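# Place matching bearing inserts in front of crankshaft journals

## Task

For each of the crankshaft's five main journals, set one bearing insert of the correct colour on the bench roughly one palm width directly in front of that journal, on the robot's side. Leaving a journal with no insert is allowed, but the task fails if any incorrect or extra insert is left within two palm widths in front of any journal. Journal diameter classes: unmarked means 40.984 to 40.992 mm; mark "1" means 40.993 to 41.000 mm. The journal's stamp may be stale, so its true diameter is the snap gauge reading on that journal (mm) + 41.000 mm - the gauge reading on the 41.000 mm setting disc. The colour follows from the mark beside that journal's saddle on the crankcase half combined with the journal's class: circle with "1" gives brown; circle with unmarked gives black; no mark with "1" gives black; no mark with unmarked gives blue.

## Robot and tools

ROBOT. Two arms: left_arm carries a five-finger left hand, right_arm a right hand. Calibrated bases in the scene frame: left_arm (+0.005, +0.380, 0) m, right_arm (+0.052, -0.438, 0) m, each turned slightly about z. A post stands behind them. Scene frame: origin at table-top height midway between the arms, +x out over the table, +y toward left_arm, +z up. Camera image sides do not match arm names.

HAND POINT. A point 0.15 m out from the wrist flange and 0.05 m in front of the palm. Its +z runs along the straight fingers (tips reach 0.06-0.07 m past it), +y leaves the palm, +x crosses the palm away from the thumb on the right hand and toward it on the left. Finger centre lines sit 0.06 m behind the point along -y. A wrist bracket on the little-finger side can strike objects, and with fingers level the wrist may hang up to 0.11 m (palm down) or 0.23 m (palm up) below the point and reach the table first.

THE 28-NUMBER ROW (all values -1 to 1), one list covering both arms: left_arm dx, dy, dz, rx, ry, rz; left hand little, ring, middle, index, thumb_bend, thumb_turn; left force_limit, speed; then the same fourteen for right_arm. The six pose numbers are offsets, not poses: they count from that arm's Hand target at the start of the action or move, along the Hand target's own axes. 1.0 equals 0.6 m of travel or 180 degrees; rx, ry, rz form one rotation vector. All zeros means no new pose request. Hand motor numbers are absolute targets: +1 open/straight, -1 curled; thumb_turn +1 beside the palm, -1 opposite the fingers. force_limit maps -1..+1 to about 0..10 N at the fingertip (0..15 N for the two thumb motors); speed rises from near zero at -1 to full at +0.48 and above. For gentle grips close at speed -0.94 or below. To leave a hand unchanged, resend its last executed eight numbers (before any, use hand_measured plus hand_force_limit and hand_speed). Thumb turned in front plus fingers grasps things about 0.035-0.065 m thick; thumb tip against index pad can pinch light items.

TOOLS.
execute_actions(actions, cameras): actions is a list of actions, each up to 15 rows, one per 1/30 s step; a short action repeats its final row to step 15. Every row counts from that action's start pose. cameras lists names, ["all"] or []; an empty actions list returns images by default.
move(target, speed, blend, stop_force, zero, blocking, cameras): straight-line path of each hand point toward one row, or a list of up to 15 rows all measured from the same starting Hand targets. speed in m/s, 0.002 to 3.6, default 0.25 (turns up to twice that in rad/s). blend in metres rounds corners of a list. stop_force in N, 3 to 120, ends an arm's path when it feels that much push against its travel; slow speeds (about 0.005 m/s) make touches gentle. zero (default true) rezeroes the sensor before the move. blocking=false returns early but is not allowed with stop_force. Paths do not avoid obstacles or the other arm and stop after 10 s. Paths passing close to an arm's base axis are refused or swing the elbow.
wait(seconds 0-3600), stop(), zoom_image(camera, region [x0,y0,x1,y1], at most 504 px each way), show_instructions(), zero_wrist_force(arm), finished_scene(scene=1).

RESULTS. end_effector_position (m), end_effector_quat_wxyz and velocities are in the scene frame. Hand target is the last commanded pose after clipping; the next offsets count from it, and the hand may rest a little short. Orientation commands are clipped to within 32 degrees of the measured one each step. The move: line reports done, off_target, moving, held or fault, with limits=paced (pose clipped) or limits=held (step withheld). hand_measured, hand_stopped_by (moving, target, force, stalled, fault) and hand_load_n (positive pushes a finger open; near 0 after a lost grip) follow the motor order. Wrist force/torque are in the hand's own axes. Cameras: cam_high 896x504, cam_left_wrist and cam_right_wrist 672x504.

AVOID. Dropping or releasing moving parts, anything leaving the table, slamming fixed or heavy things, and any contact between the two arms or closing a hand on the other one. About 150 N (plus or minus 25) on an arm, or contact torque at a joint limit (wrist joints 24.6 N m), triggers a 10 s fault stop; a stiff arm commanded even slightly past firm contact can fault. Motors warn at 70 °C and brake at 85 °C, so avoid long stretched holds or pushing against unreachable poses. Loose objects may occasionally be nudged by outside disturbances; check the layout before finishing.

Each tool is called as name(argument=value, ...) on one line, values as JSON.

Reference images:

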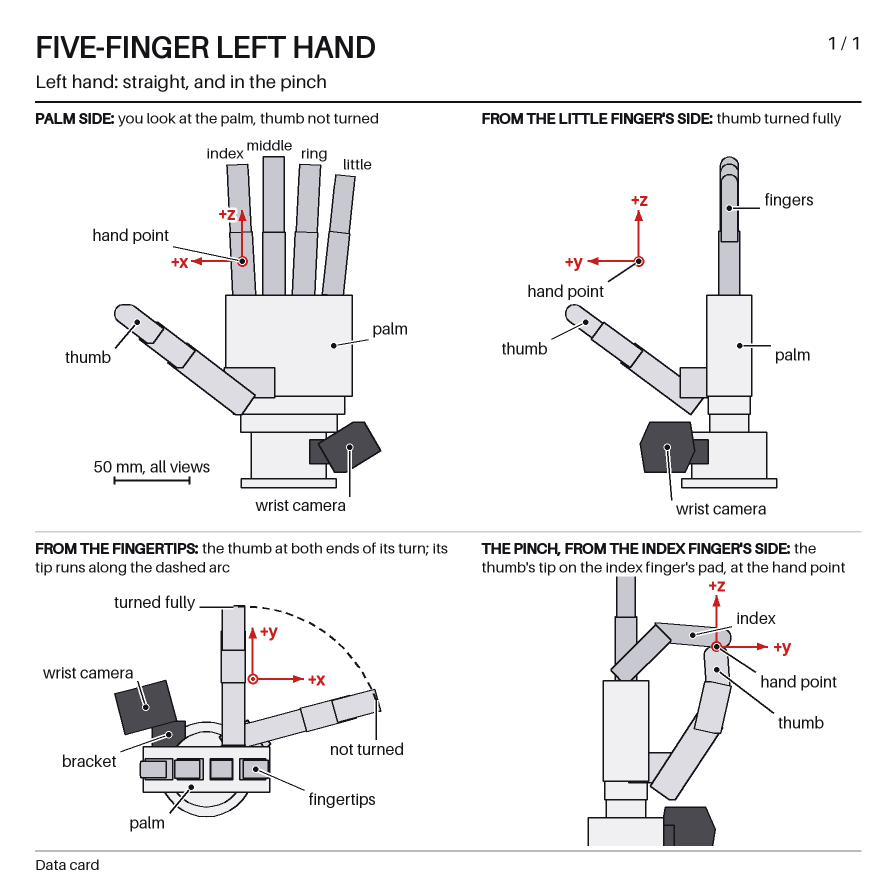

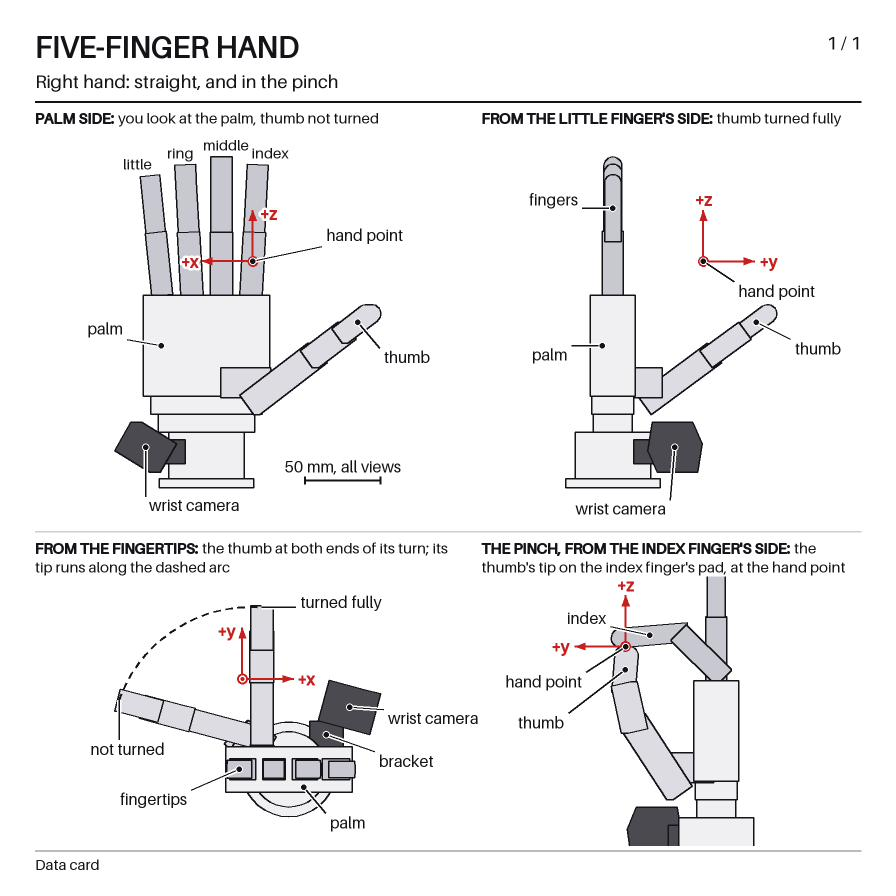

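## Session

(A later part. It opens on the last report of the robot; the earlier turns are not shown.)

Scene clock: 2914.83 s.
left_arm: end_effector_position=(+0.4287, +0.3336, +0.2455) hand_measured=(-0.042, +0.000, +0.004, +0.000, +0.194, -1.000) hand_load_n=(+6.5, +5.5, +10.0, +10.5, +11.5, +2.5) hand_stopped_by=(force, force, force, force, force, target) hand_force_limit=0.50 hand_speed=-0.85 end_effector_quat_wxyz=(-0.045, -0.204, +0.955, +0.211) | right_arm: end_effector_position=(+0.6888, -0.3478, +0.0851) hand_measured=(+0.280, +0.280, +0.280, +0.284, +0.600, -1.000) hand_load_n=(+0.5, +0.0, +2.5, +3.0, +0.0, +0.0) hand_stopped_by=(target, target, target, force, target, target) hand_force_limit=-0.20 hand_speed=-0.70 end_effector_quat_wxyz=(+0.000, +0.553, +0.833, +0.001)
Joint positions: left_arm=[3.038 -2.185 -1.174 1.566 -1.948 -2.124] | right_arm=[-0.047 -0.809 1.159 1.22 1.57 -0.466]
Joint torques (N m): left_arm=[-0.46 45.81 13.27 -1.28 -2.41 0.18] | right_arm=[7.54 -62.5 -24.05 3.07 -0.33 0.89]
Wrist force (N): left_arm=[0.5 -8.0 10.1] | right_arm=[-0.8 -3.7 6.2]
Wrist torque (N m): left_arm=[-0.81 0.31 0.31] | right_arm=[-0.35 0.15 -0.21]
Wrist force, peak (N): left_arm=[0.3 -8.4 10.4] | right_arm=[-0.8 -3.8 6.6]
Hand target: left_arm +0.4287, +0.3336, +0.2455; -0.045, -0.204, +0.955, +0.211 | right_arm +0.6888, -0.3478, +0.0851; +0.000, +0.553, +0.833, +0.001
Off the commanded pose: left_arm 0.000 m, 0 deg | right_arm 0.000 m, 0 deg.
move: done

move(target=[[0,0,0,0,0,0,-0.4,-0.4,-0.5,-0.4,-0.3,-1,0.5,-0.85,0,0,0.02,0,0,0,0.28,0.28,0.28,0.28,0.6,-1,-0.2,-0.7],[0,0,0,0,0,0,-0.4,-0.4,-0.5,-0.4,-0.3,-1,0.5,-0.85,0,0,0.02,0,0,0,0.0,0.0,0.0,0.0,0.3,-1,-0.2,-0.7]], speed=0.03, cameras=["cam_right_wrist"])

zoom_image(camera="cam_right_wrist", region=[200, 60, 520, 350])

Scene clock: 2923.67 s.
left_arm: end_effector_position=(+0.4287, +0.3336, +0.2455) hand_measured=(-0.042, +0.000, +0.004, +0.000, +0.194, -1.000) hand_load_n=(+6.5, +6.0, +10.0, +10.5, +11.5, +2.5) hand_stopped_by=(force, force, force, force, force, target) hand_force_limit=0.50 hand_speed=-0.85 end_effector_quat_wxyz=(-0.045, -0.204, +0.955, +0.211) | right_arm: end_effector_position=(+0.6888, -0.3478, +0.0731) hand_measured=(+0.000, +0.000, +0.036, +0.038, +0.362, -1.000) hand_load_n=(+0.0, +0.0, +4.0, +4.5, +5.5, +0.0) hand_stopped_by=(target, target, force, force, force, target) hand_force_limit=-0.20 hand_speed=-0.70 end_effector_quat_wxyz=(+0.000, +0.553, +0.833, +0.001)
Joint positions: left_arm=[3.038 -2.185 -1.174 1.566 -1.948 -2.124] | right_arm=[-0.047 -0.798 1.172 1.196 1.57 -0.466]
Joint torques (N m): left_arm=[-1.56 48.36 13.58 -1.33 -2.67 0.53] | right_arm=[4.89 -63.61 -23.55 3.64 0.57 1.08]
Wrist force (N): left_arm=[0.4 -8.1 10.2] | right_arm=[-0.5 -0.3 7.6]
Wrist torque (N m): left_arm=[-0.83 0.32 0.31] | right_arm=[-0.22 0.14 -0.16]
Wrist force, peak (N): left_arm=[0.6 -8.5 10.2] | right_arm=[-1.6 -2.9 11.8]
Hand target: left_arm +0.4287, +0.3336, +0.2455; -0.045, -0.204, +0.955, +0.211 | right_arm +0.6888, -0.3478, +0.0731; +0.000, +0.553, +0.833, +0.001
Off the commanded pose: left_arm 0.000 m, 0 deg | right_arm 0.000 m, 0 deg.
move: done
cam_right_wrist: T_world_to_cam=[[0.79207, 0.61037, -0.00913, -0.33008], [0.54026, -0.69397, 0.47595, -0.64225], [0.28416, -0.38192, -0.87943, -0.14996]] pos_world=[0.65104, -0.3015, 0.17079]

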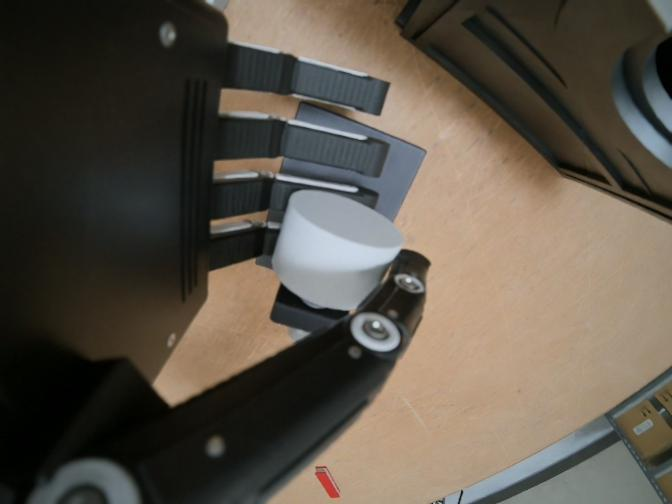

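Scaled by 1.575 from the camera's image (finer frame: 960x720).

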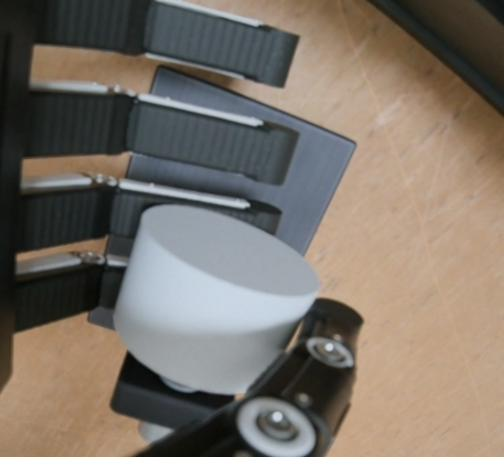

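move(target=[[0,0,0,0,0,0,-0.4,-0.4,-0.5,-0.4,-0.3,-1,0.5,-0.85,0,0,0,0,0,0,0.0,0.0,-0.3,-0.3,0.1,-1,0.2,-0.8],[0,0,0,0,0,0,-0.4,-0.4,-0.5,-0.4,-0.3,-1,0.5,-0.85,0,0,-0.05,0,0,0,0.0,0.0,-0.3,-0.3,0.1,-1,0.2,-0.8]], speed=0.03, cameras=["cam_right_wrist","cam_high"])

Scene clock: 2931.37 s.
left_arm: end_effector_position=(+0.4287, +0.3336, +0.2455) hand_measured=(-0.042, +0.000, +0.004, +0.000, +0.194, -1.000) hand_load_n=(+6.5, +5.5, +10.0, +10.5, +11.5, +2.5) hand_stopped_by=(force, force, force, force, force, target) hand_force_limit=0.50 hand_speed=-0.85 end_effector_quat_wxyz=(-0.045, -0.204, +0.955, +0.211) | right_arm: end_effector_position=(+0.6888, -0.3479, +0.1034) hand_measured=(+0.000, +0.000, +0.020, +0.022, +0.330, -1.000) hand_load_n=(+0.0, +0.0, +5.5, +10.0, +6.0, +0.0) hand_stopped_by=(target, target, force, force, force, target) hand_force_limit=0.20 hand_speed=-0.80 end_effector_quat_wxyz=(+0.000, +0.553, +0.833, +0.001) end_effector_velocity=(+0.000, +0.000, -0.001) end_effector_angular_velocity=(-0.001, -0.003, +0.000)
Joint positions: left_arm=[3.038 -2.185 -1.174 1.566 -1.948 -2.124] | right_arm=[-0.048 -0.824 1.137 1.257 1.57 -0.466]
Joint velocities: left_arm=[within noise] | right_arm=[0 0 0.003 -0.006 0.001 0]
Joint torques (N m): left_arm=[-3.18 46.81 14.03 -1.44 -2.57 0.9] | right_arm=[-7.91 -41.08 -14.64 1.39 1.01 -0.99]
Wrist force (N): left_arm=[0.3 -8.0 10.4] | right_arm=[-0.8 -1.8 13.1]
Wrist torque (N m): left_arm=[-0.84 0.35 0.31] | right_arm=[-0.41 0.05 -0.18]
Wrist force, peak (N): left_arm=[0.5 -8.8 10.3] | right_arm=[-0.5 -1.7 13.3]
Hand target: left_arm +0.4287, +0.3336, +0.2455; -0.045, -0.204, +0.955, +0.211 | right_arm +0.6888, -0.3479, +0.1031; +0.000, +0.553, +0.833, +0.001
Off the commanded pose: left_arm 0.000 m, 0 deg | right_arm 0.000 m, 0 deg.
move: done
cam_right_wrist: T_world_to_cam=[[0.79208, 0.61035, -0.00901, -0.32978], [0.54013, -0.69393, 0.47615, -0.65669], [0.28436, -0.38202, -0.87932, -0.12353]] pos_world=[0.65104, -0.3016, 0.20109]
Images, in order (width x height): cam_high 896x504, cam_right_wrist 672x504.

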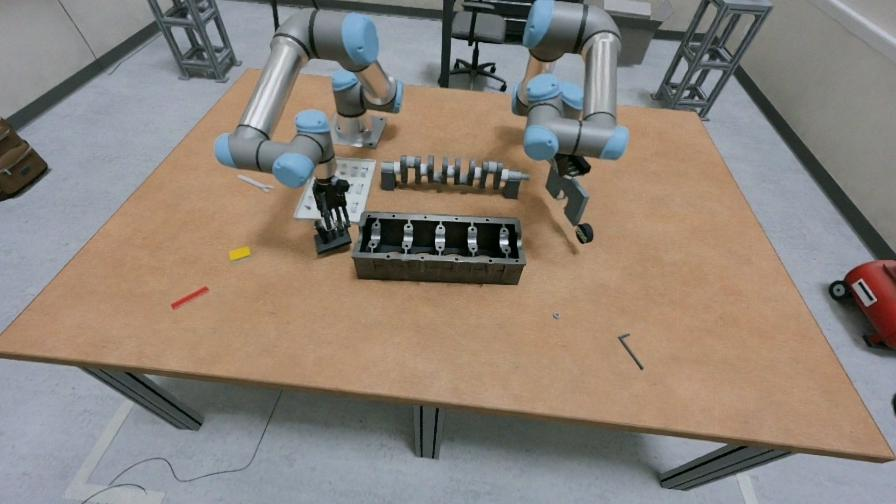

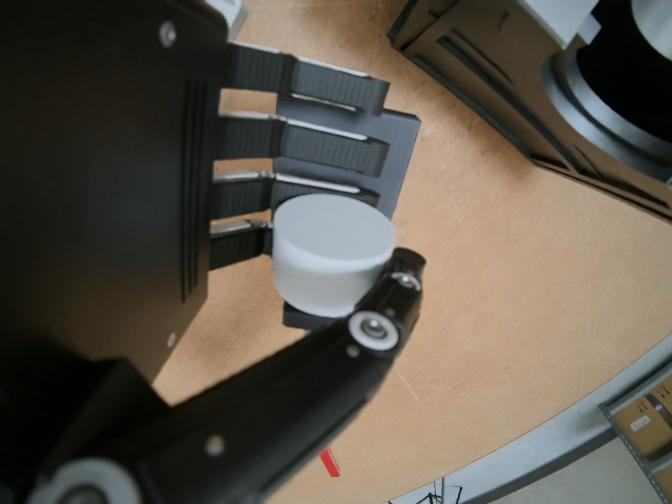

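zoom_image(camera="cam_high", region=[290, 160, 380, 270])

Scaled by 4.582 from the camera's image (finer frame: 1280x720).

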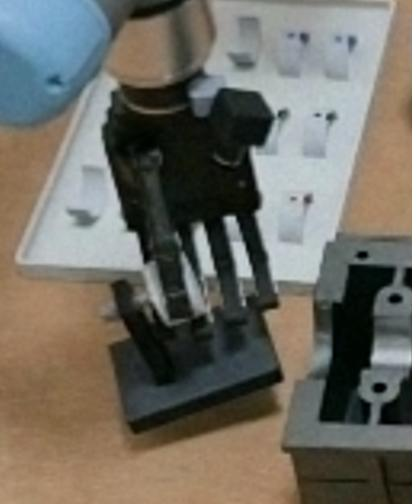

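move(target=[[0,0,0,0,0,0,-0.4,-0.4,-0.5,-0.4,-0.3,-1,0.5,-0.85,0,0,0,0,0,0,0.0,0.0,-0.5,-0.5,0.0,-1,0.5,-0.8],[0,0,0,0,0,0,-0.4,-0.4,-0.5,-0.4,-0.3,-1,0.5,-0.85,0,0,-0.295,0,0,0,0.0,0.0,-0.5,-0.5,0.0,-1,0.5,-0.8],[0,0,0,0,0,0,-0.4,-0.4,-0.5,-0.4,-0.3,-1,0.5,-0.85,0.4469,-0.2976,-0.295,0,0,0.066,0.0,0.0,-0.5,-0.5,0.0,-1,0.5,-0.8],[0,0,0,0,0,0,-0.4,-0.4,-0.5,-0.4,-0.3,-1,0.5,-0.85,0.934,-0.5913,-0.295,0,0,0.132,0.0,0.0,-0.5,-0.5,0.0,-1,0.5,-0.8]], speed=0.15, blend=[0,0.03,0.03,0], cameras=["cam_right_wrist","cam_high"])

Scene clock: 2973.27 s.
left_arm: end_effector_position=(+0.4287, +0.3336, +0.2455) hand_measured=(-0.042, +0.000, +0.004, +0.000, +0.194, -1.000) hand_load_n=(+6.5, +5.5, +10.0, +10.5, +12.0, +2.5) hand_stopped_by=(force, force, force, force, force, target) hand_force_limit=0.50 hand_speed=-0.85 end_effector_quat_wxyz=(-0.045, -0.204, +0.955, +0.211) | right_arm: end_effector_position=(+0.2238, -0.0276, +0.2804) hand_measured=(+0.000, +0.000, -0.014, +0.022, +0.270, -1.000) hand_load_n=(+0.0, +0.5, +6.0, +8.0, +8.0, +0.5) hand_stopped_by=(target, target, force, force, force, target) hand_force_limit=0.50 hand_speed=-0.80 end_effector_quat_wxyz=(-0.001, +0.691, +0.723, +0.001)
Joint positions: left_arm=[3.038 -2.185 -1.174 1.566 -1.948 -2.124] | right_arm=[1.044 -1.233 1.316 1.486 1.57 0.98]
Joint torques (N m): left_arm=[-4.67 47.66 15.5 -1.55 -2.65 1.45] | right_arm=[6.38 -24.19 -27 3.13 0.12 1.18]
Wrist force (N): left_arm=[0.5 -8.5 9.9] | right_arm=[-1.9 -1.7 13.0]
Wrist torque (N m): left_arm=[-0.87 0.30 0.33] | right_arm=[-0.47 0.25 -0.28]
Wrist force, peak (N): left_arm=[0.5 -8.3 10.5] | right_arm=[-0.6 -2.0 17.3]
Hand target: left_arm +0.4287, +0.3336, +0.2455; -0.045, -0.204, +0.955, +0.211 | right_arm +0.2238, -0.0275, +0.2804; -0.001, +0.691, +0.723, +0.001 (not the last commanded pose)
Off the commanded pose: left_arm 0.000 m, 0 deg | right_arm 0.099 m, 3 deg.
move: held (right_arm; a check stopped the path); path passed 3 of 4 targets; limits=held
pose unreachable (right arm): on one or more control steps of this call, first in action 0 (counted from 0), this arm could not follow its commanded pose, so it was not sent that pose on those steps. It may still have moved: this result reports where it is.
cause: moving toward the commanded pose would bring a part of the arm too close to another arm (a part of this arm just beyond joint 4 (wrist 1) and a part of the left arm just beyond its joint 2 (shoulder lift), along the way the arms are being sent, or toward where that arm still pushes).
cam_right_wrist: T_world_to_cam=[[0.95462, 0.29768, -0.00943, -0.20022], [0.26623, -0.83874, 0.47502, -0.20992], [0.13349, -0.45598, -0.87992, 0.31873]] pos_world=[0.20447, 0.02886, 0.37829]
Images, in order (width x height): cam_high 896x504, cam_right_wrist 672x504.

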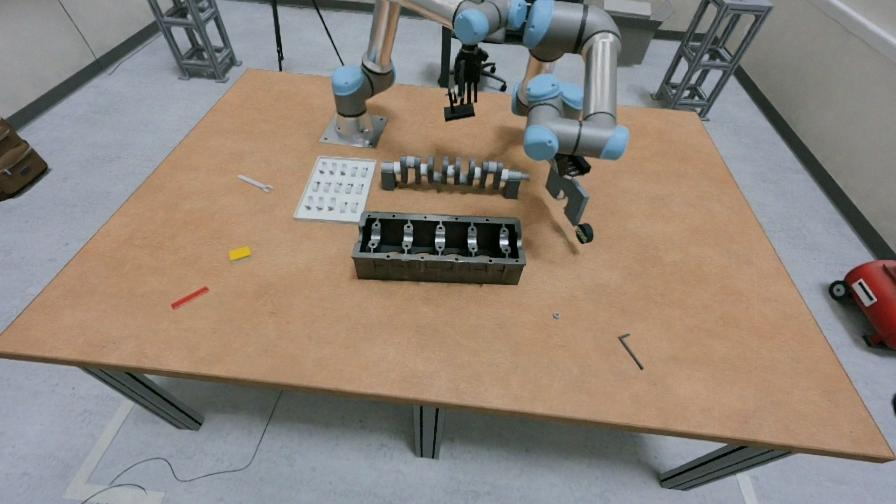

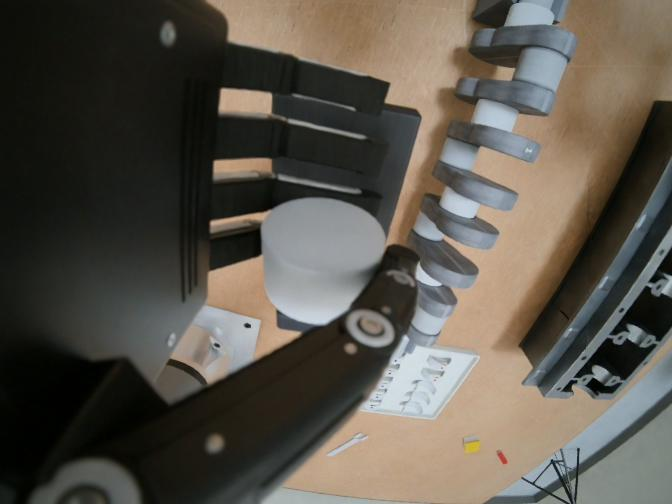

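move(target=[0,0,0,0,0,0,-0.4,-0.4,-0.5,-0.4,-0.3,-1,0.5,-0.85,-0.096,-0.1458,0,0,0,0.0206,0.0,0.0,-0.5,-0.5,0.0,-1,0.5,-0.8], speed=0.1, cameras=["cam_right_wrist","cam_high"])

zoom_image(camera="cam_high", region=[380, 20, 560, 200])

Scene clock: 2990.67 s.
left_arm: end_effector_position=(+0.4287, +0.3336, +0.2455) hand_measured=(-0.042, +0.000, +0.004, +0.000, +0.194, -1.000) hand_load_n=(+6.5, +5.5, +10.0, +10.5, +11.5, +2.5) hand_stopped_by=(force, force, force, force, force, target) hand_force_limit=0.50 hand_speed=-0.85 end_effector_quat_wxyz=(-0.045, -0.204, +0.955, +0.211) | right_arm: end_effector_position=(+0.1390, -0.0889, +0.2803) hand_measured=(+0.000, +0.000, -0.014, +0.022, +0.270, -1.000) hand_load_n=(+0.0, +0.0, +6.0, +8.0, +7.0, +0.5) hand_stopped_by=(target, target, force, force, force, target) hand_force_limit=0.50 hand_speed=-0.80 end_effector_quat_wxyz=(-0.001, +0.714, +0.700, +0.001)
Joint positions: left_arm=[3.038 -2.185 -1.174 1.566 -1.948 -2.124] | right_arm=[1.161 -1.408 1.539 1.438 1.57 1.161]
Joint torques (N m): left_arm=[-4.56 48.26 15.63 -1.57 -2.61 1.86] | right_arm=[0.72 -21.85 -14.79 5.19 2.22 0.86]
Wrist force (N): left_arm=[0.5 -8.2 10.2] | right_arm=[-1.4 -1.7 12.9]
Wrist torque (N m): left_arm=[-0.84 0.30 0.32] | right_arm=[-0.41 0.20 -0.08]
Wrist force, peak (N): left_arm=[0.3 -8.6 10.5] | right_arm=[0.3 0.6 14.0]
Hand target: left_arm +0.4287, +0.3336, +0.2455; -0.045, -0.204, +0.955, +0.211 | right_arm +0.1390, -0.0890, +0.2803; -0.001, +0.714, +0.700, +0.001
Off the commanded pose: left_arm 0.000 m, 0 deg | right_arm 0.000 m, 0 deg.
move: done
cam_right_wrist: T_world_to_cam=[[0.9718, 0.23561, -0.00956, -0.10886], [0.21177, -0.85422, 0.47483, -0.23246], [0.10371, -0.46347, -0.88002, 0.30539]] pos_world=[0.12335, -0.03138, 0.37809]
Images, in order (width x height): cam_high 896x504, cam_right_wrist 672x504.

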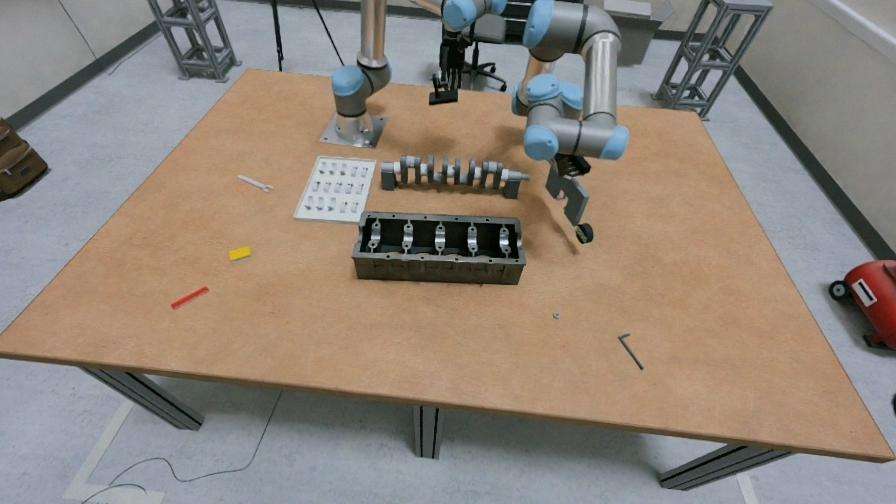

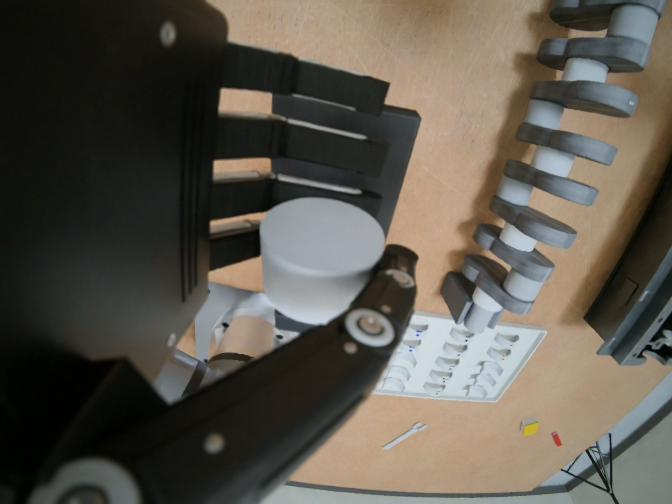

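Scaled by 2.800 from the camera's image (finer frame: 1280x720).

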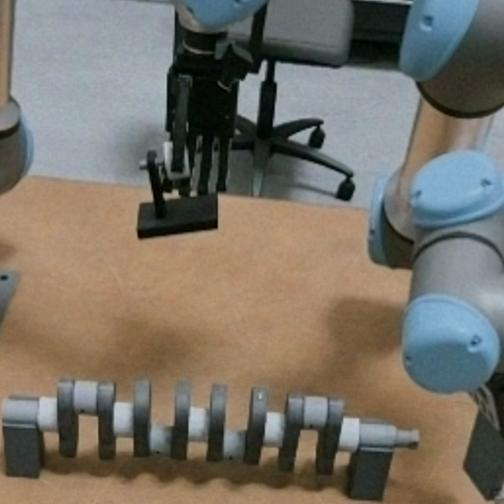

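move(target=[0,0,0,0,0,0,-0.4,-0.4,-0.5,-0.4,-0.3,-1,0.5,-0.85,0,0,0.3,0,0,0,0.0,0.0,-0.5,-0.5,0.0,-1,0.5,-0.8], speed=0.08)

move(target=[0,0,0,0,0,0,-0.4,-0.4,-0.5,-0.4,-0.3,-1,0.5,-0.85,0,0,0.055,0,0,0,0.0,0.0,-0.5,-0.5,0.0,-1,0.5,-0.8], speed=0.01, stop_force=9, cameras=["cam_right_wrist","cam_high"])

zoom_image(camera="cam_high", region=[380, 20, 560, 200])

Scene clock: 3004.03 s.
left_arm: end_effector_position=(+0.4287, +0.3336, +0.2455) hand_measured=(-0.042, +0.000, +0.004, +0.000, +0.194, -1.000) hand_load_n=(+6.5, +5.5, +10.0, +10.5, +12.0, +2.0) hand_stopped_by=(force, force, force, force, force, target) hand_force_limit=0.50 hand_speed=-0.85 end_effector_quat_wxyz=(-0.045, -0.204, +0.955, +0.211) | right_arm: end_effector_position=(+0.1389, -0.0886, +0.1002) hand_measured=(+0.000, +0.000, -0.014, +0.022, +0.270, -1.000) hand_load_n=(+0.0, +0.0, +5.5, +8.5, +7.0, +0.5) hand_stopped_by=(target, target, force, force, force, target) hand_force_limit=0.50 hand_speed=-0.80 end_effector_quat_wxyz=(-0.001, +0.714, +0.700, +0.000)
Joint positions: left_arm=[3.038 -2.185 -1.174 1.566 -1.948 -2.124] | right_arm=[1.161 -1.258 1.842 0.986 1.57 1.162]
Joint torques (N m): left_arm=[-4.2 46.49 15.7 -1.51 -2.66 1.78] | right_arm=[6.16 -43.48 -18.45 3.12 -0.61 1.18]
Wrist force (N): left_arm=[0.5 -8.4 10.4] | right_arm=[-1.5 -1.6 13.0]
Wrist torque (N m): left_arm=[-0.89 0.31 0.32] | right_arm=[-0.39 0.18 -0.14]
Wrist force, peak (N): left_arm=[0.4 -8.3 10.6] | right_arm=[-1.3 -1.6 15.2]
Hand target: left_arm +0.4287, +0.3336, +0.2455; -0.045, -0.204, +0.955, +0.211 | right_arm +0.1389, -0.0886, +0.1003; -0.001, +0.714, +0.700, +0.001
Off the commanded pose: left_arm 0.000 m, 0 deg | right_arm 0.000 m, 0 deg.
move: done

Scene clock: 3008.23 s.
left_arm: end_effector_position=(+0.4287, +0.3336, +0.2455) hand_measured=(-0.042, +0.000, +0.004, +0.000, +0.194, -1.000) hand_load_n=(+6.5, +5.5, +10.0, +10.5, +11.5, +2.5) hand_stopped_by=(force, force, force, force, force, target) hand_force_limit=0.50 hand_speed=-0.85 end_effector_quat_wxyz=(-0.045, -0.204, +0.955, +0.211) | right_arm: end_effector_position=(+0.1390, -0.0886, +0.0685) hand_measured=(+0.000, +0.000, -0.014, +0.022, +0.270, -1.000) hand_load_n=(+0.0, +0.0, +4.5, +0.0, +5.5, +0.0) hand_stopped_by=(target, target, force, force, force, target) hand_force_limit=0.50 hand_speed=-0.80 end_effector_quat_wxyz=(-0.001, +0.714, +0.700, +0.001)
Joint positions: left_arm=[3.038 -2.185 -1.174 1.566 -1.948 -2.124] | right_arm=[1.161 -1.213 1.876 0.906 1.57 1.162]
Joint torques (N m): left_arm=[-5.26 48.35 18.05 -1.59 -2.62 1.76] | right_arm=[6.77 -43.79 -21.23 4.13 0.3 1.2]
Wrist force (N): left_arm=[0.4 -8.4 10.2] | right_arm=[-2.0 1.1 6.5]
Wrist torque (N m): left_arm=[-0.86 0.32 0.31] | right_arm=[-0.21 0.26 -0.17]
Wrist force, peak (N): left_arm=[0.6 -8.3 10.4] | right_arm=[-1.4 -1.5 13.3]
Hand target: left_arm +0.4287, +0.3336, +0.2455; -0.045, -0.204, +0.955, +0.211 | right_arm +0.1390, -0.0886, +0.0685; -0.001, +0.714, +0.700, +0.001 (not the last commanded pose)
Off the commanded pose: left_arm 0.000 m, 0 deg | right_arm 0.001 m, 0 deg.
move: contact (right_arm)
cam_right_wrist: T_world_to_cam=[[0.97184, 0.23542, -0.00976, -0.11096], [0.21167, -0.85411, 0.47507, -0.13157], [0.1035, -0.46376, -0.8799, 0.11918]] pos_world=[0.12335, -0.03098, 0.16629]
Images, in order (width x height): cam_high 896x504, cam_right_wrist 672x504.

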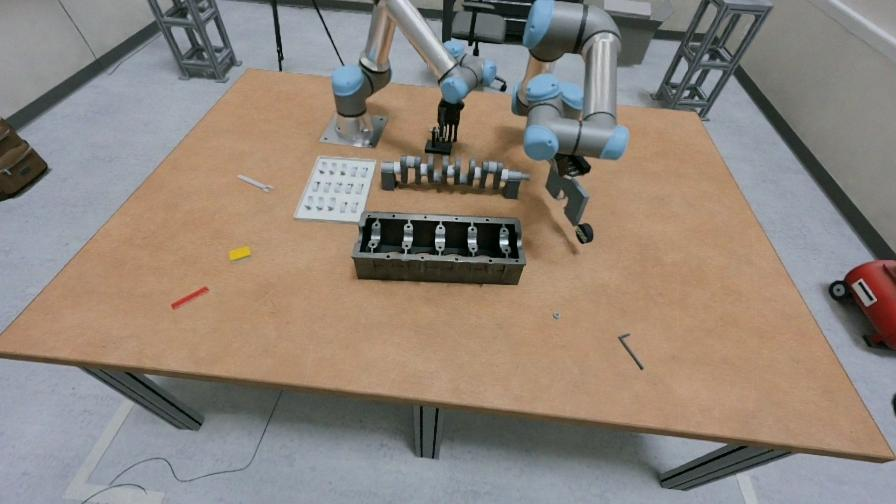

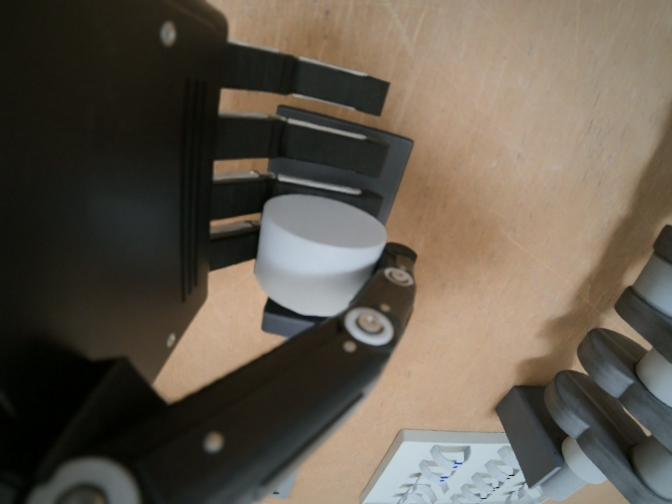

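Scaled by 2.800 from the camera's image (finer frame: 1280x720).

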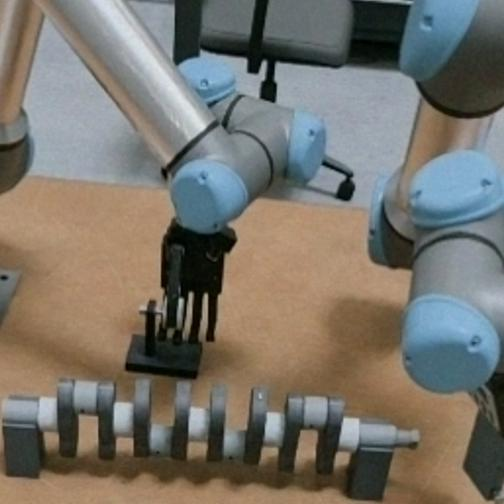

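move(target=[0,0,0,0,0,0,-0.4,-0.4,-0.5,-0.4,-0.3,-1,0.5,-0.85,0,0,0.012,0,0,0,0.0,0.0,-0.5,-0.5,0.0,-1,0.5,-0.8], speed=0.005, stop_force=8, cameras=["cam_right_wrist"])

Scene clock: 3014.23 s.
left_arm: end_effector_position=(+0.4287, +0.3336, +0.2455) hand_measured=(-0.042, +0.000, +0.004, +0.000, +0.194, -1.000) hand_load_n=(+6.5, +5.5, +10.0, +10.5, +12.0, +2.5) hand_stopped_by=(force, force, force, force, force, target) hand_force_limit=0.50 hand_speed=-0.85 end_effector_quat_wxyz=(-0.045, -0.204, +0.955, +0.211) | right_arm: end_effector_position=(+0.1390, -0.0885, +0.0661) hand_measured=(+0.000, +0.000, -0.014, +0.022, +0.270, -1.000) hand_load_n=(+0.0, +0.0, +0.0, +0.0, +6.5, +0.5) hand_stopped_by=(target, target, force, force, force, target) hand_force_limit=0.50 hand_speed=-0.80 end_effector_quat_wxyz=(-0.001, +0.714, +0.700, +0.001)
Joint positions: left_arm=[3.038 -2.185 -1.174 1.566 -1.948 -2.124] | right_arm=[1.161 -1.209 1.878 0.9 1.57 1.162]
Joint torques (N m): left_arm=[-4.27 47.18 16.41 -1.88 -2.53 1.81] | right_arm=[7.64 -41.89 -17.99 4.53 -2.14 0.64]
Wrist force (N): left_arm=[0.6 -8.2 10.1] | right_arm=[-2.0 5.7 0.0]
Wrist torque (N m): left_arm=[-0.84 0.28 0.33] | right_arm=[0.12 0.40 -0.08]
Wrist force, peak (N): left_arm=[0.5 -8.6 10.3] | right_arm=[-2.3 1.0 6.6]
Hand target: left_arm +0.4287, +0.3336, +0.2455; -0.045, -0.204, +0.955, +0.211 | right_arm +0.1390, -0.0885, +0.0661; -0.001, +0.714, +0.700, +0.001 (not the last commanded pose)
Off the commanded pose: left_arm 0.000 m, 0 deg | right_arm 0.005 m, 0 deg.
move: contact (right_arm)
cam_right_wrist: T_world_to_cam=[[0.97184, 0.23542, -0.00976, -0.11098], [0.21167, -0.85411, 0.47507, -0.13043], [0.1035, -0.46376, -0.8799, 0.11707]] pos_world=[0.12335, -0.03098, 0.16389]

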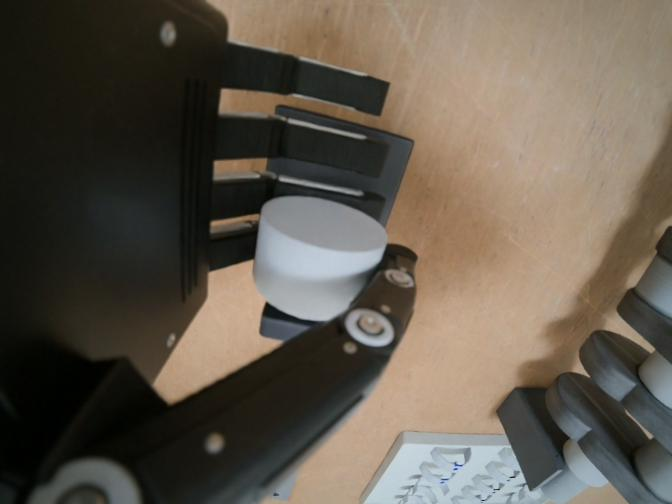

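move(target=[0,0,0,0,0,0,-0.4,-0.4,-0.5,-0.4,-0.3,-1,0.5,-0.85,0,0,0,0,0,0,0.1,0.1,0.1,0.1,0.7,-1,0.5,-0.85], speed=0.02, cameras=["cam_right_wrist","cam_high"])

zoom_image(camera="cam_high", region=[380, 60, 560, 200])

Scene clock: 3022.30 s.
left_arm: end_effector_position=(+0.4287, +0.3336, +0.2455) hand_measured=(-0.042, +0.000, +0.004, +0.000, +0.194, -1.000) hand_load_n=(+6.5, +5.5, +10.0, +10.5, +11.5, +2.5) hand_stopped_by=(force, force, force, force, force, target) hand_force_limit=0.50 hand_speed=-0.85 end_effector_quat_wxyz=(-0.045, -0.204, +0.955, +0.211) | right_arm: end_effector_position=(+0.1390, -0.0885, +0.0661) hand_measured=(+0.100, +0.100, +0.100, +0.100, +0.700, -1.000) hand_load_n=(+0.0, +0.0, +0.0, +0.0, -0.5, +0.0) hand_stopped_by=(target, target, target, target, target, target) hand_force_limit=0.50 hand_speed=-0.85 end_effector_quat_wxyz=(-0.001, +0.714, +0.700, +0.001)
Joint positions: left_arm=[3.038 -2.185 -1.174 1.566 -1.948 -2.124] | right_arm=[1.161 -1.209 1.878 0.9 1.57 1.162]
Joint torques (N m): left_arm=[-5.9 46.68 18.07 -1.41 -2.79 1.57] | right_arm=[6.2 -41.52 -18.14 1.58 -0.87 0.7]
Wrist force (N): left_arm=[0.3 -8.1 10.1] | right_arm=[-2.0 -1.5 0.9]
Wrist torque (N m): left_arm=[-0.82 0.33 0.31] | right_arm=[-0.27 0.40 -0.17]
Wrist force, peak (N): left_arm=[0.8 -8.3 10.6] | right_arm=[-2.2 5.9 0.0]
Hand target: left_arm +0.4287, +0.3336, +0.2455; -0.045, -0.204, +0.955, +0.211 | right_arm +0.1390, -0.0885, +0.0661; -0.001, +0.714, +0.700, +0.001
Off the commanded pose: left_arm 0.000 m, 0 deg | right_arm 0.000 m, 0 deg.
move: done
cam_right_wrist: T_world_to_cam=[[0.97184, 0.23542, -0.00976, -0.11098], [0.21167, -0.85411, 0.47507, -0.13043], [0.1035, -0.46376, -0.8799, 0.11707]] pos_world=[0.12335, -0.03098, 0.16389]
Images, in order (width x height): cam_high 896x504, cam_right_wrist 672x504.

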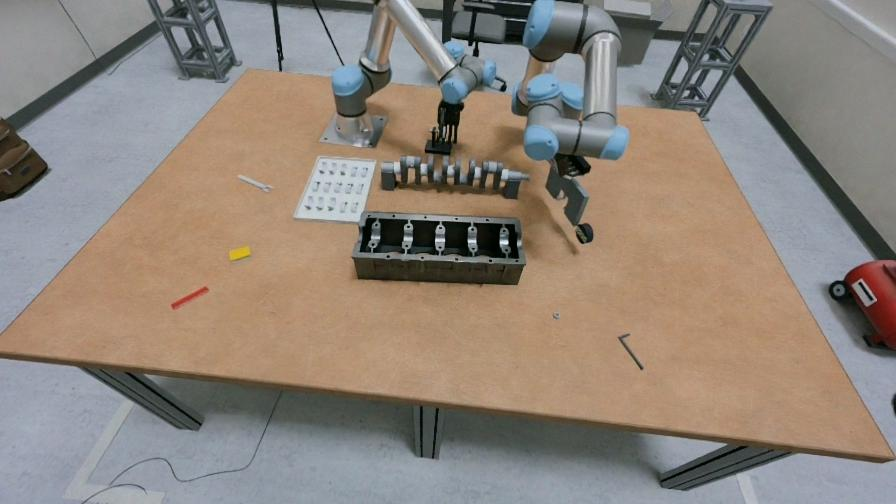

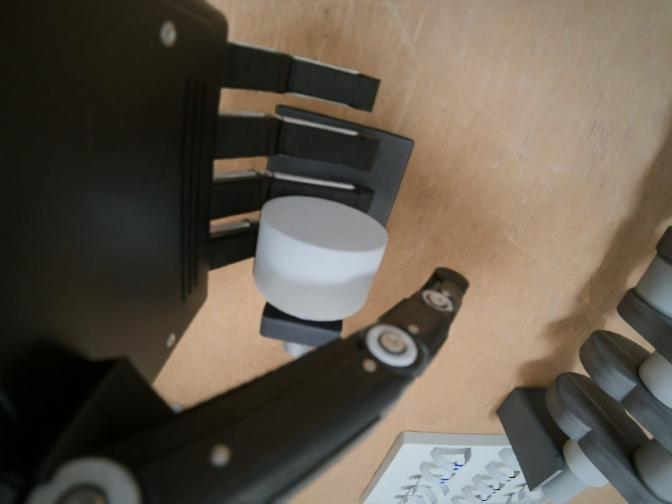

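Scaled by 2.800 from the camera's image (finer frame: 1280x720).

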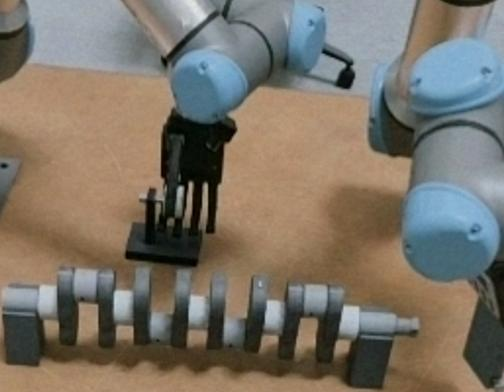

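move(target=[[0,0,0,0,0,0,-0.4,-0.4,-0.5,-0.4,-0.3,-1,0.5,-0.85,0,0,0,0,0,0,0.26,0.26,0.26,0.26,1,-1,0.5,-0.5],[0,0,0,0,0,0,-0.4,-0.4,-0.5,-0.4,-0.3,-1,0.5,-0.85,0,0,-0.0317,0,0,0,0.5,0.5,0.5,0.5,1,-1,0.5,-0.5],[0,0,0,0,0,0,-0.4,-0.4,-0.5,-0.4,-0.3,-1,0.5,-0.85,0,0,-0.06,0,0,0,1,1,1,1,1,-1,0.5,-0.5],[0,0,0,0,0,0,-0.4,-0.4,-0.5,-0.4,-0.3,-1,0.5,-0.85,0,0,-0.25,0,0,0,1,1,1,1,1,-1,0.5,-0.5]], speed=0.05, cameras=["cam_right_wrist"])

zoom_image(camera="cam_right_wrist", region=[220, 80, 440, 280])

Scene clock: 3037.80 s.
left_arm: end_effector_position=n/a hand_measured=n/a hand_load_n=n/a hand_stopped_by=n/a hand_force_limit=n/a hand_speed=n/a end_effector_quat_wxyz=n/a end_effector_velocity=n/a end_effector_angular_velocity=n/a | right_arm: end_effector_position=n/a hand_measured=n/a hand_load_n=n/a hand_stopped_by=n/a hand_force_limit=n/a hand_speed=n/a end_effector_quat_wxyz=n/a end_effector_velocity=n/a end_effector_angular_velocity=n/a
Joint positions: no reading
Joint velocities: no reading
Joint torques (N m): no reading
Motor temperatures (°C): no reading
Wrist force (N): no reading
Wrist torque (N m): no reading
Wrist force, peak (N): no reading
Hand target: no reading
Off the commanded pose: no reading
NO CONTROL: BRAKES ON. The power of the arms went off during this call, through no command of yours: the brakes are set. The arms may sag a little while they close, then stand still. The arms send no readings now; any shown here are from before control was lost. What the arms strike, push or drop without control can cost score or fail the task. A move or wait that this ends or prevents says "fault": that word means this event, not a fault of the arms. Your reply's later robot calls are not run. The arms run no command until a result says that a person gave control back. To wait, call execute_actions with no actions, or call wait with any seconds it accepts: either call returns when control is back, or after at most 30 seconds. The wait itself costs no score and uses none of the scene's actions.
move: fault (left_arm, right_arm); path passed 2 of 4 targets; target 3's new numbers were not sent
cam_right_wrist: T_world_to_cam=[[0.97184, 0.23546, -0.00959, -0.11083], [0.21166, -0.85425, 0.47482, -0.13946], [0.10361, -0.46348, -0.88003, 0.13389]] pos_world=[0.12335, -0.03098, 0.18299]

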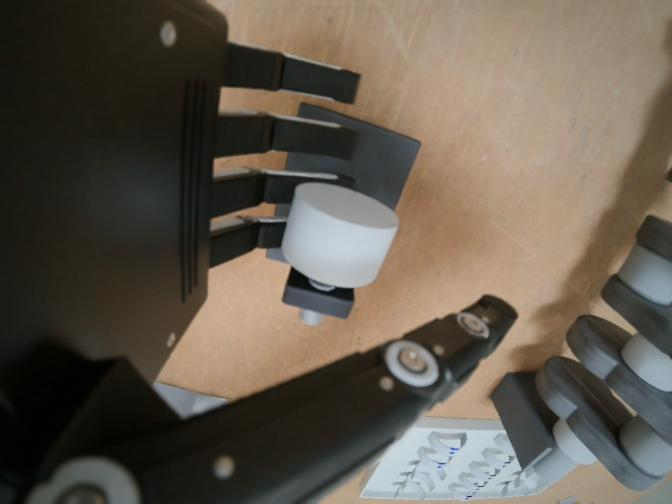

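Scaled by 2.291 from the camera's image (finer frame: 960x720).

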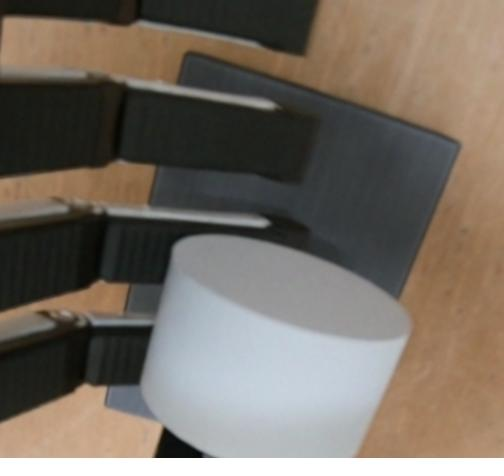

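wait(seconds=30)

Scene clock: 3069.93 s.
left_arm: end_effector_position=n/a hand_measured=n/a hand_load_n=n/a hand_stopped_by=n/a hand_force_limit=n/a hand_speed=n/a end_effector_quat_wxyz=n/a end_effector_velocity=n/a end_effector_angular_velocity=n/a | right_arm: end_effector_position=n/a hand_measured=n/a hand_load_n=n/a hand_stopped_by=n/a hand_force_limit=n/a hand_speed=n/a end_effector_quat_wxyz=n/a end_effector_velocity=n/a end_effector_angular_velocity=n/a
Joint positions: no reading
Joint velocities: no reading
Joint torques (N m): no reading
Motor temperatures (°C): no reading
Wrist force (N): no reading
Wrist torque (N m): no reading
Wrist force, peak (N): no reading
Hand target: no reading
Off the commanded pose: no reading
NO CONTROL, STILL: no person has given control back yet. The arms still send no readings. Call execute_actions with no actions, or call wait, again.
wait: 0.00 of 30 s (a fault stop came first)

execute_actions(actions=[])

Scene clock: 3102.53 s.
left_arm: end_effector_position=n/a hand_measured=n/a hand_load_n=n/a hand_stopped_by=n/a hand_force_limit=n/a hand_speed=n/a end_effector_quat_wxyz=n/a end_effector_velocity=n/a end_effector_angular_velocity=n/a | right_arm: end_effector_position=n/a hand_measured=n/a hand_load_n=n/a hand_stopped_by=n/a hand_force_limit=n/a hand_speed=n/a end_effector_quat_wxyz=n/a end_effector_velocity=n/a end_effector_angular_velocity=n/a
Joint positions: no reading
Joint velocities: no reading
Joint torques (N m): no reading
Motor temperatures (°C): no reading
Wrist force (N): no reading
Wrist torque (N m): no reading
Wrist force, peak (N): no reading
Hand target: no reading
Off the commanded pose: no reading
NO CONTROL, STILL: no person has given control back yet. The arms still send no readings. Call execute_actions with no actions, or call wait, again.
camera_calibration:
cam_left_wrist: T_world_to_cam=[[0.1125, -0.89163, -0.43856, 0.35795], [-0.774, -0.35541, 0.52402, 0.32652], [-0.62311, 0.28049, -0.73011, 0.46951]] pos_world=[0.50501, 0.30352, 0.32867]
cam_right_wrist: T_world_to_cam=[[0.97184, 0.23546, -0.00959, -0.11083], [0.21166, -0.85425, 0.47482, -0.13946], [0.10361, -0.46348, -0.88003, 0.13389]] pos_world=[0.12335, -0.03098, 0.18299]

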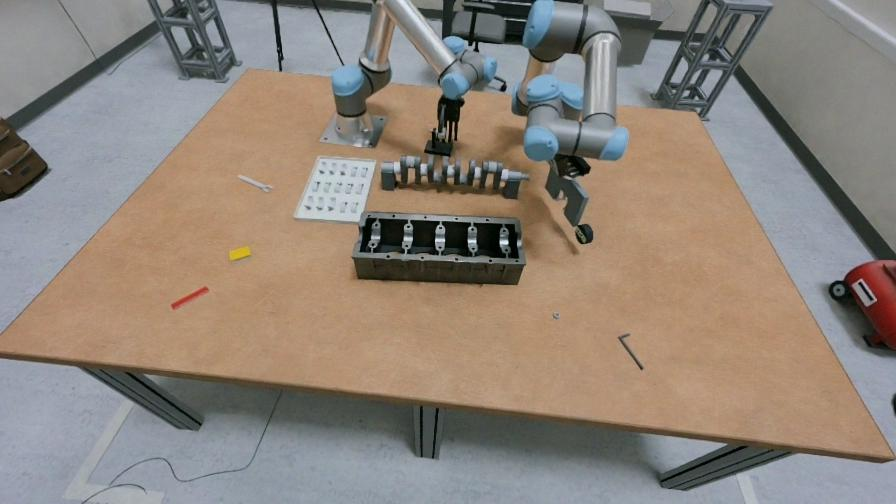

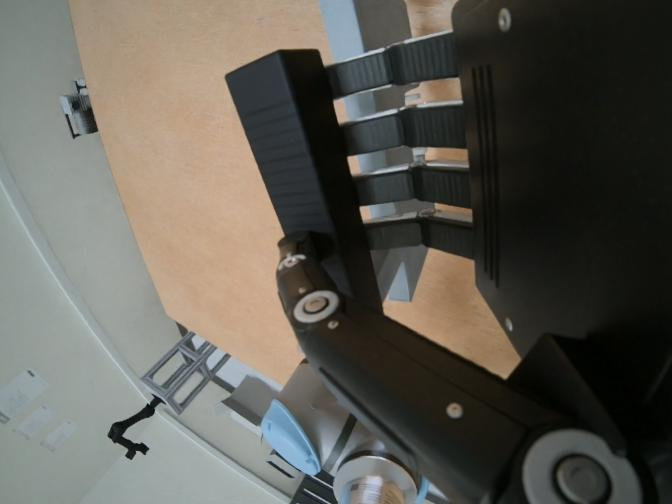

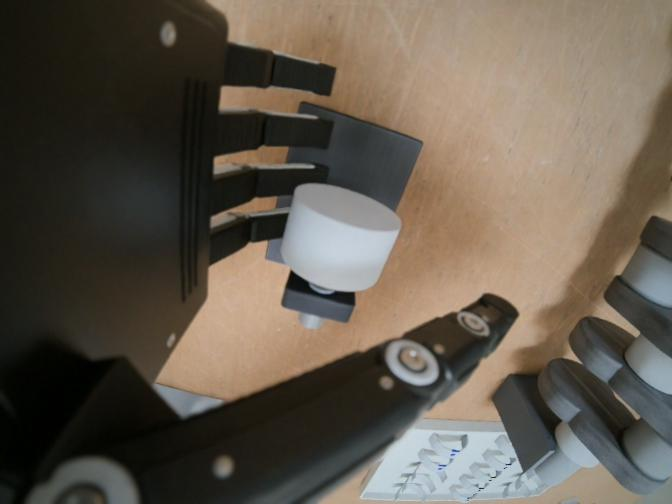

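wait(seconds=30)

wait(seconds=30)

Scene clock: 3130.70 s.
left_arm: end_effector_position=(+0.4292, +0.3332, +0.2433) hand_measured=(-0.042, +0.000, +0.004, +0.000, +0.194, -1.000) hand_load_n=(+6.5, +5.5, +10.0, +10.5, +11.5, +2.5) hand_stopped_by=(force, force, force, force, force, target) hand_force_limit=0.50 hand_speed=-0.85 end_effector_quat_wxyz=(-0.045, -0.204, +0.955, +0.211) | right_arm: end_effector_position=(+0.1385, -0.0895, +0.0815) hand_measured=(+0.500, +0.500, +0.500, +0.500, +1.000, -1.000) hand_load_n=(+0.0, +0.0, +0.0, +0.0, +0.0, +0.0) hand_stopped_by=(target, target, target, target, target, target) hand_force_limit=0.50 hand_speed=-0.50 end_effector_quat_wxyz=(+0.000, +0.714, +0.700, -0.001)
Joint positions: left_arm=[3.038 -2.187 -1.175 1.57 -1.947 -2.124] | right_arm=[1.162 -1.231 1.863 0.941 1.57 1.162]
Joint torques (N m): left_arm=[-0.59 -1.48 1.38 0.2 0.21 -0.08] | right_arm=[-0.6 -0.47 -0.44 0.15 0.09 -0.01]
Motor temperatures (°C): left_arm=[25 27 27 37 35 28] | right_arm=[26 29 26 32 31 35]
Wrist force (N): left_arm=[0.6 -7.5 10.3] | right_arm=[-1.5 -1.1 0.9]
Wrist torque (N m): left_arm=[-0.70 0.30 0.26] | right_arm=[-0.17 0.29 -0.14]
Wrist force, peak (N): left_arm=[0.7 -8.6 10.4] | right_arm=[-1.5 -4.7 8.3]
Hand target: left_arm +0.4292, +0.3332, +0.2433; -0.045, -0.204, +0.955, +0.211 (not the last commanded pose) | right_arm +0.1385, -0.0895, +0.0815; +0.000, +0.714, +0.700, -0.001 (not the last commanded pose)
Off the commanded pose: left_arm 0.002 m, 0 deg | right_arm 0.135 m, 0 deg.
CONTROL GIVEN BACK BY A PERSON. The power is on again. The brakes are open. The arms hold where they came to rest, not your last command. If the arms lie or press on each other, first move them apart, starting from their current pose. A hard hit or press between them can end the scene. Commands run again from your next reply on.
wait: 0.00 of 30 s (a fault stop came first)

not run: an earlier result of this reply reported a fault or no control. Calls in your next reply go to the robot.

move(target=[[0,0,0,0,0,0,-0.4,-0.4,-0.5,-0.4,-0.3,-1,0.5,-0.85,0,0,-0.0167,0,0,0,0.5,0.5,0.5,0.5,1,-1,0.5,-0.5],[0,0,0,0,0,0,-0.4,-0.4,-0.5,-0.4,-0.3,-1,0.5,-0.85,0,0,-0.0168,0,0,0,1,1,1,1,1,-1,0.5,-0.5],[0,0,0,0,0,0,-0.4,-0.4,-0.5,-0.4,-0.3,-1,0.5,-0.85,0,0,-0.29,0,0,0,1,1,1,1,1,-1,0.5,-0.5]], speed=[0.03,0.03,0.1], cameras=["cam_right_wrist"])

zoom_image(camera="cam_right_wrist", region=[220, 80, 440, 280])

Scene clock: 3147.87 s.
left_arm: end_effector_position=(+0.4292, +0.3332, +0.2433) hand_measured=(-0.042, +0.000, +0.004, +0.000, +0.194, -1.000) hand_load_n=(+6.5, +5.5, +10.0, +11.0, +11.5, +3.0) hand_stopped_by=(force, force, force, force, force, target) hand_force_limit=0.50 hand_speed=-0.85 end_effector_quat_wxyz=(-0.045, -0.204, +0.955, +0.211) | right_arm: end_effector_position=(+0.1388, -0.0892, +0.2555) hand_measured=(+1.000, +1.000, +1.000, +1.000, +1.000, -1.000) hand_load_n=(+0.0, +0.0, +0.0, +0.0, +0.0, +0.0) hand_stopped_by=(target, target, target, target, target, target) hand_force_limit=0.50 hand_speed=-0.50 end_effector_quat_wxyz=(+0.000, +0.714, +0.700, -0.001)
Joint positions: left_arm=[3.038 -2.187 -1.175 1.57 -1.947 -2.124] | right_arm=[1.161 -1.397 1.591 1.379 1.57 1.161]
Joint torques (N m): left_arm=[-1.37 38.93 18.11 -2.83 -0.23 0.01] | right_arm=[-5.79 -11.19 -25.02 3.66 1.12 -0.09]
Wrist force (N): left_arm=[0.4 -7.6 9.9] | right_arm=[-1.5 -1.1 0.7]
Wrist torque (N m): left_arm=[-0.71 0.31 0.25] | right_arm=[-0.16 0.32 -0.09]
Wrist force, peak (N): left_arm=[0.6 -8.1 10.3] | right_arm=[-1.7 -1.1 2.1]
Hand target: left_arm +0.4292, +0.3332, +0.2433; -0.045, -0.204, +0.955, +0.211 | right_arm +0.1388, -0.0892, +0.2555; +0.000, +0.714, +0.700, -0.001
Off the commanded pose: left_arm 0.000 m, 0 deg | right_arm 0.000 m, 0 deg.
CONTROL GIVEN BACK BY A PERSON, as an earlier result said. Commands run again.
move: done
cam_right_wrist: T_world_to_cam=[[0.97181, 0.23547, -0.01204, -0.10826], [0.21247, -0.85246, 0.47768, -0.22154], [0.10221, -0.46677, -0.87845, 0.28297]] pos_world=[0.12335, -0.03128, 0.35309]

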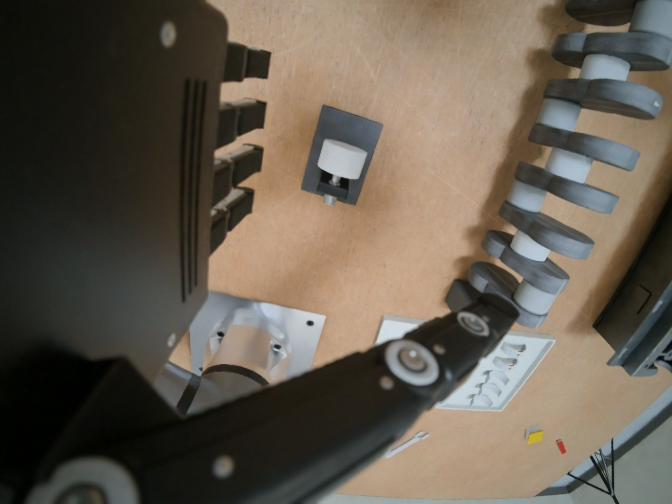

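Scaled by 2.291 from the camera's image (finer frame: 960x720).

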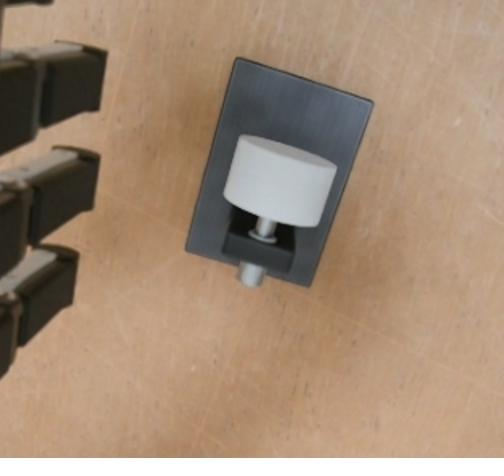

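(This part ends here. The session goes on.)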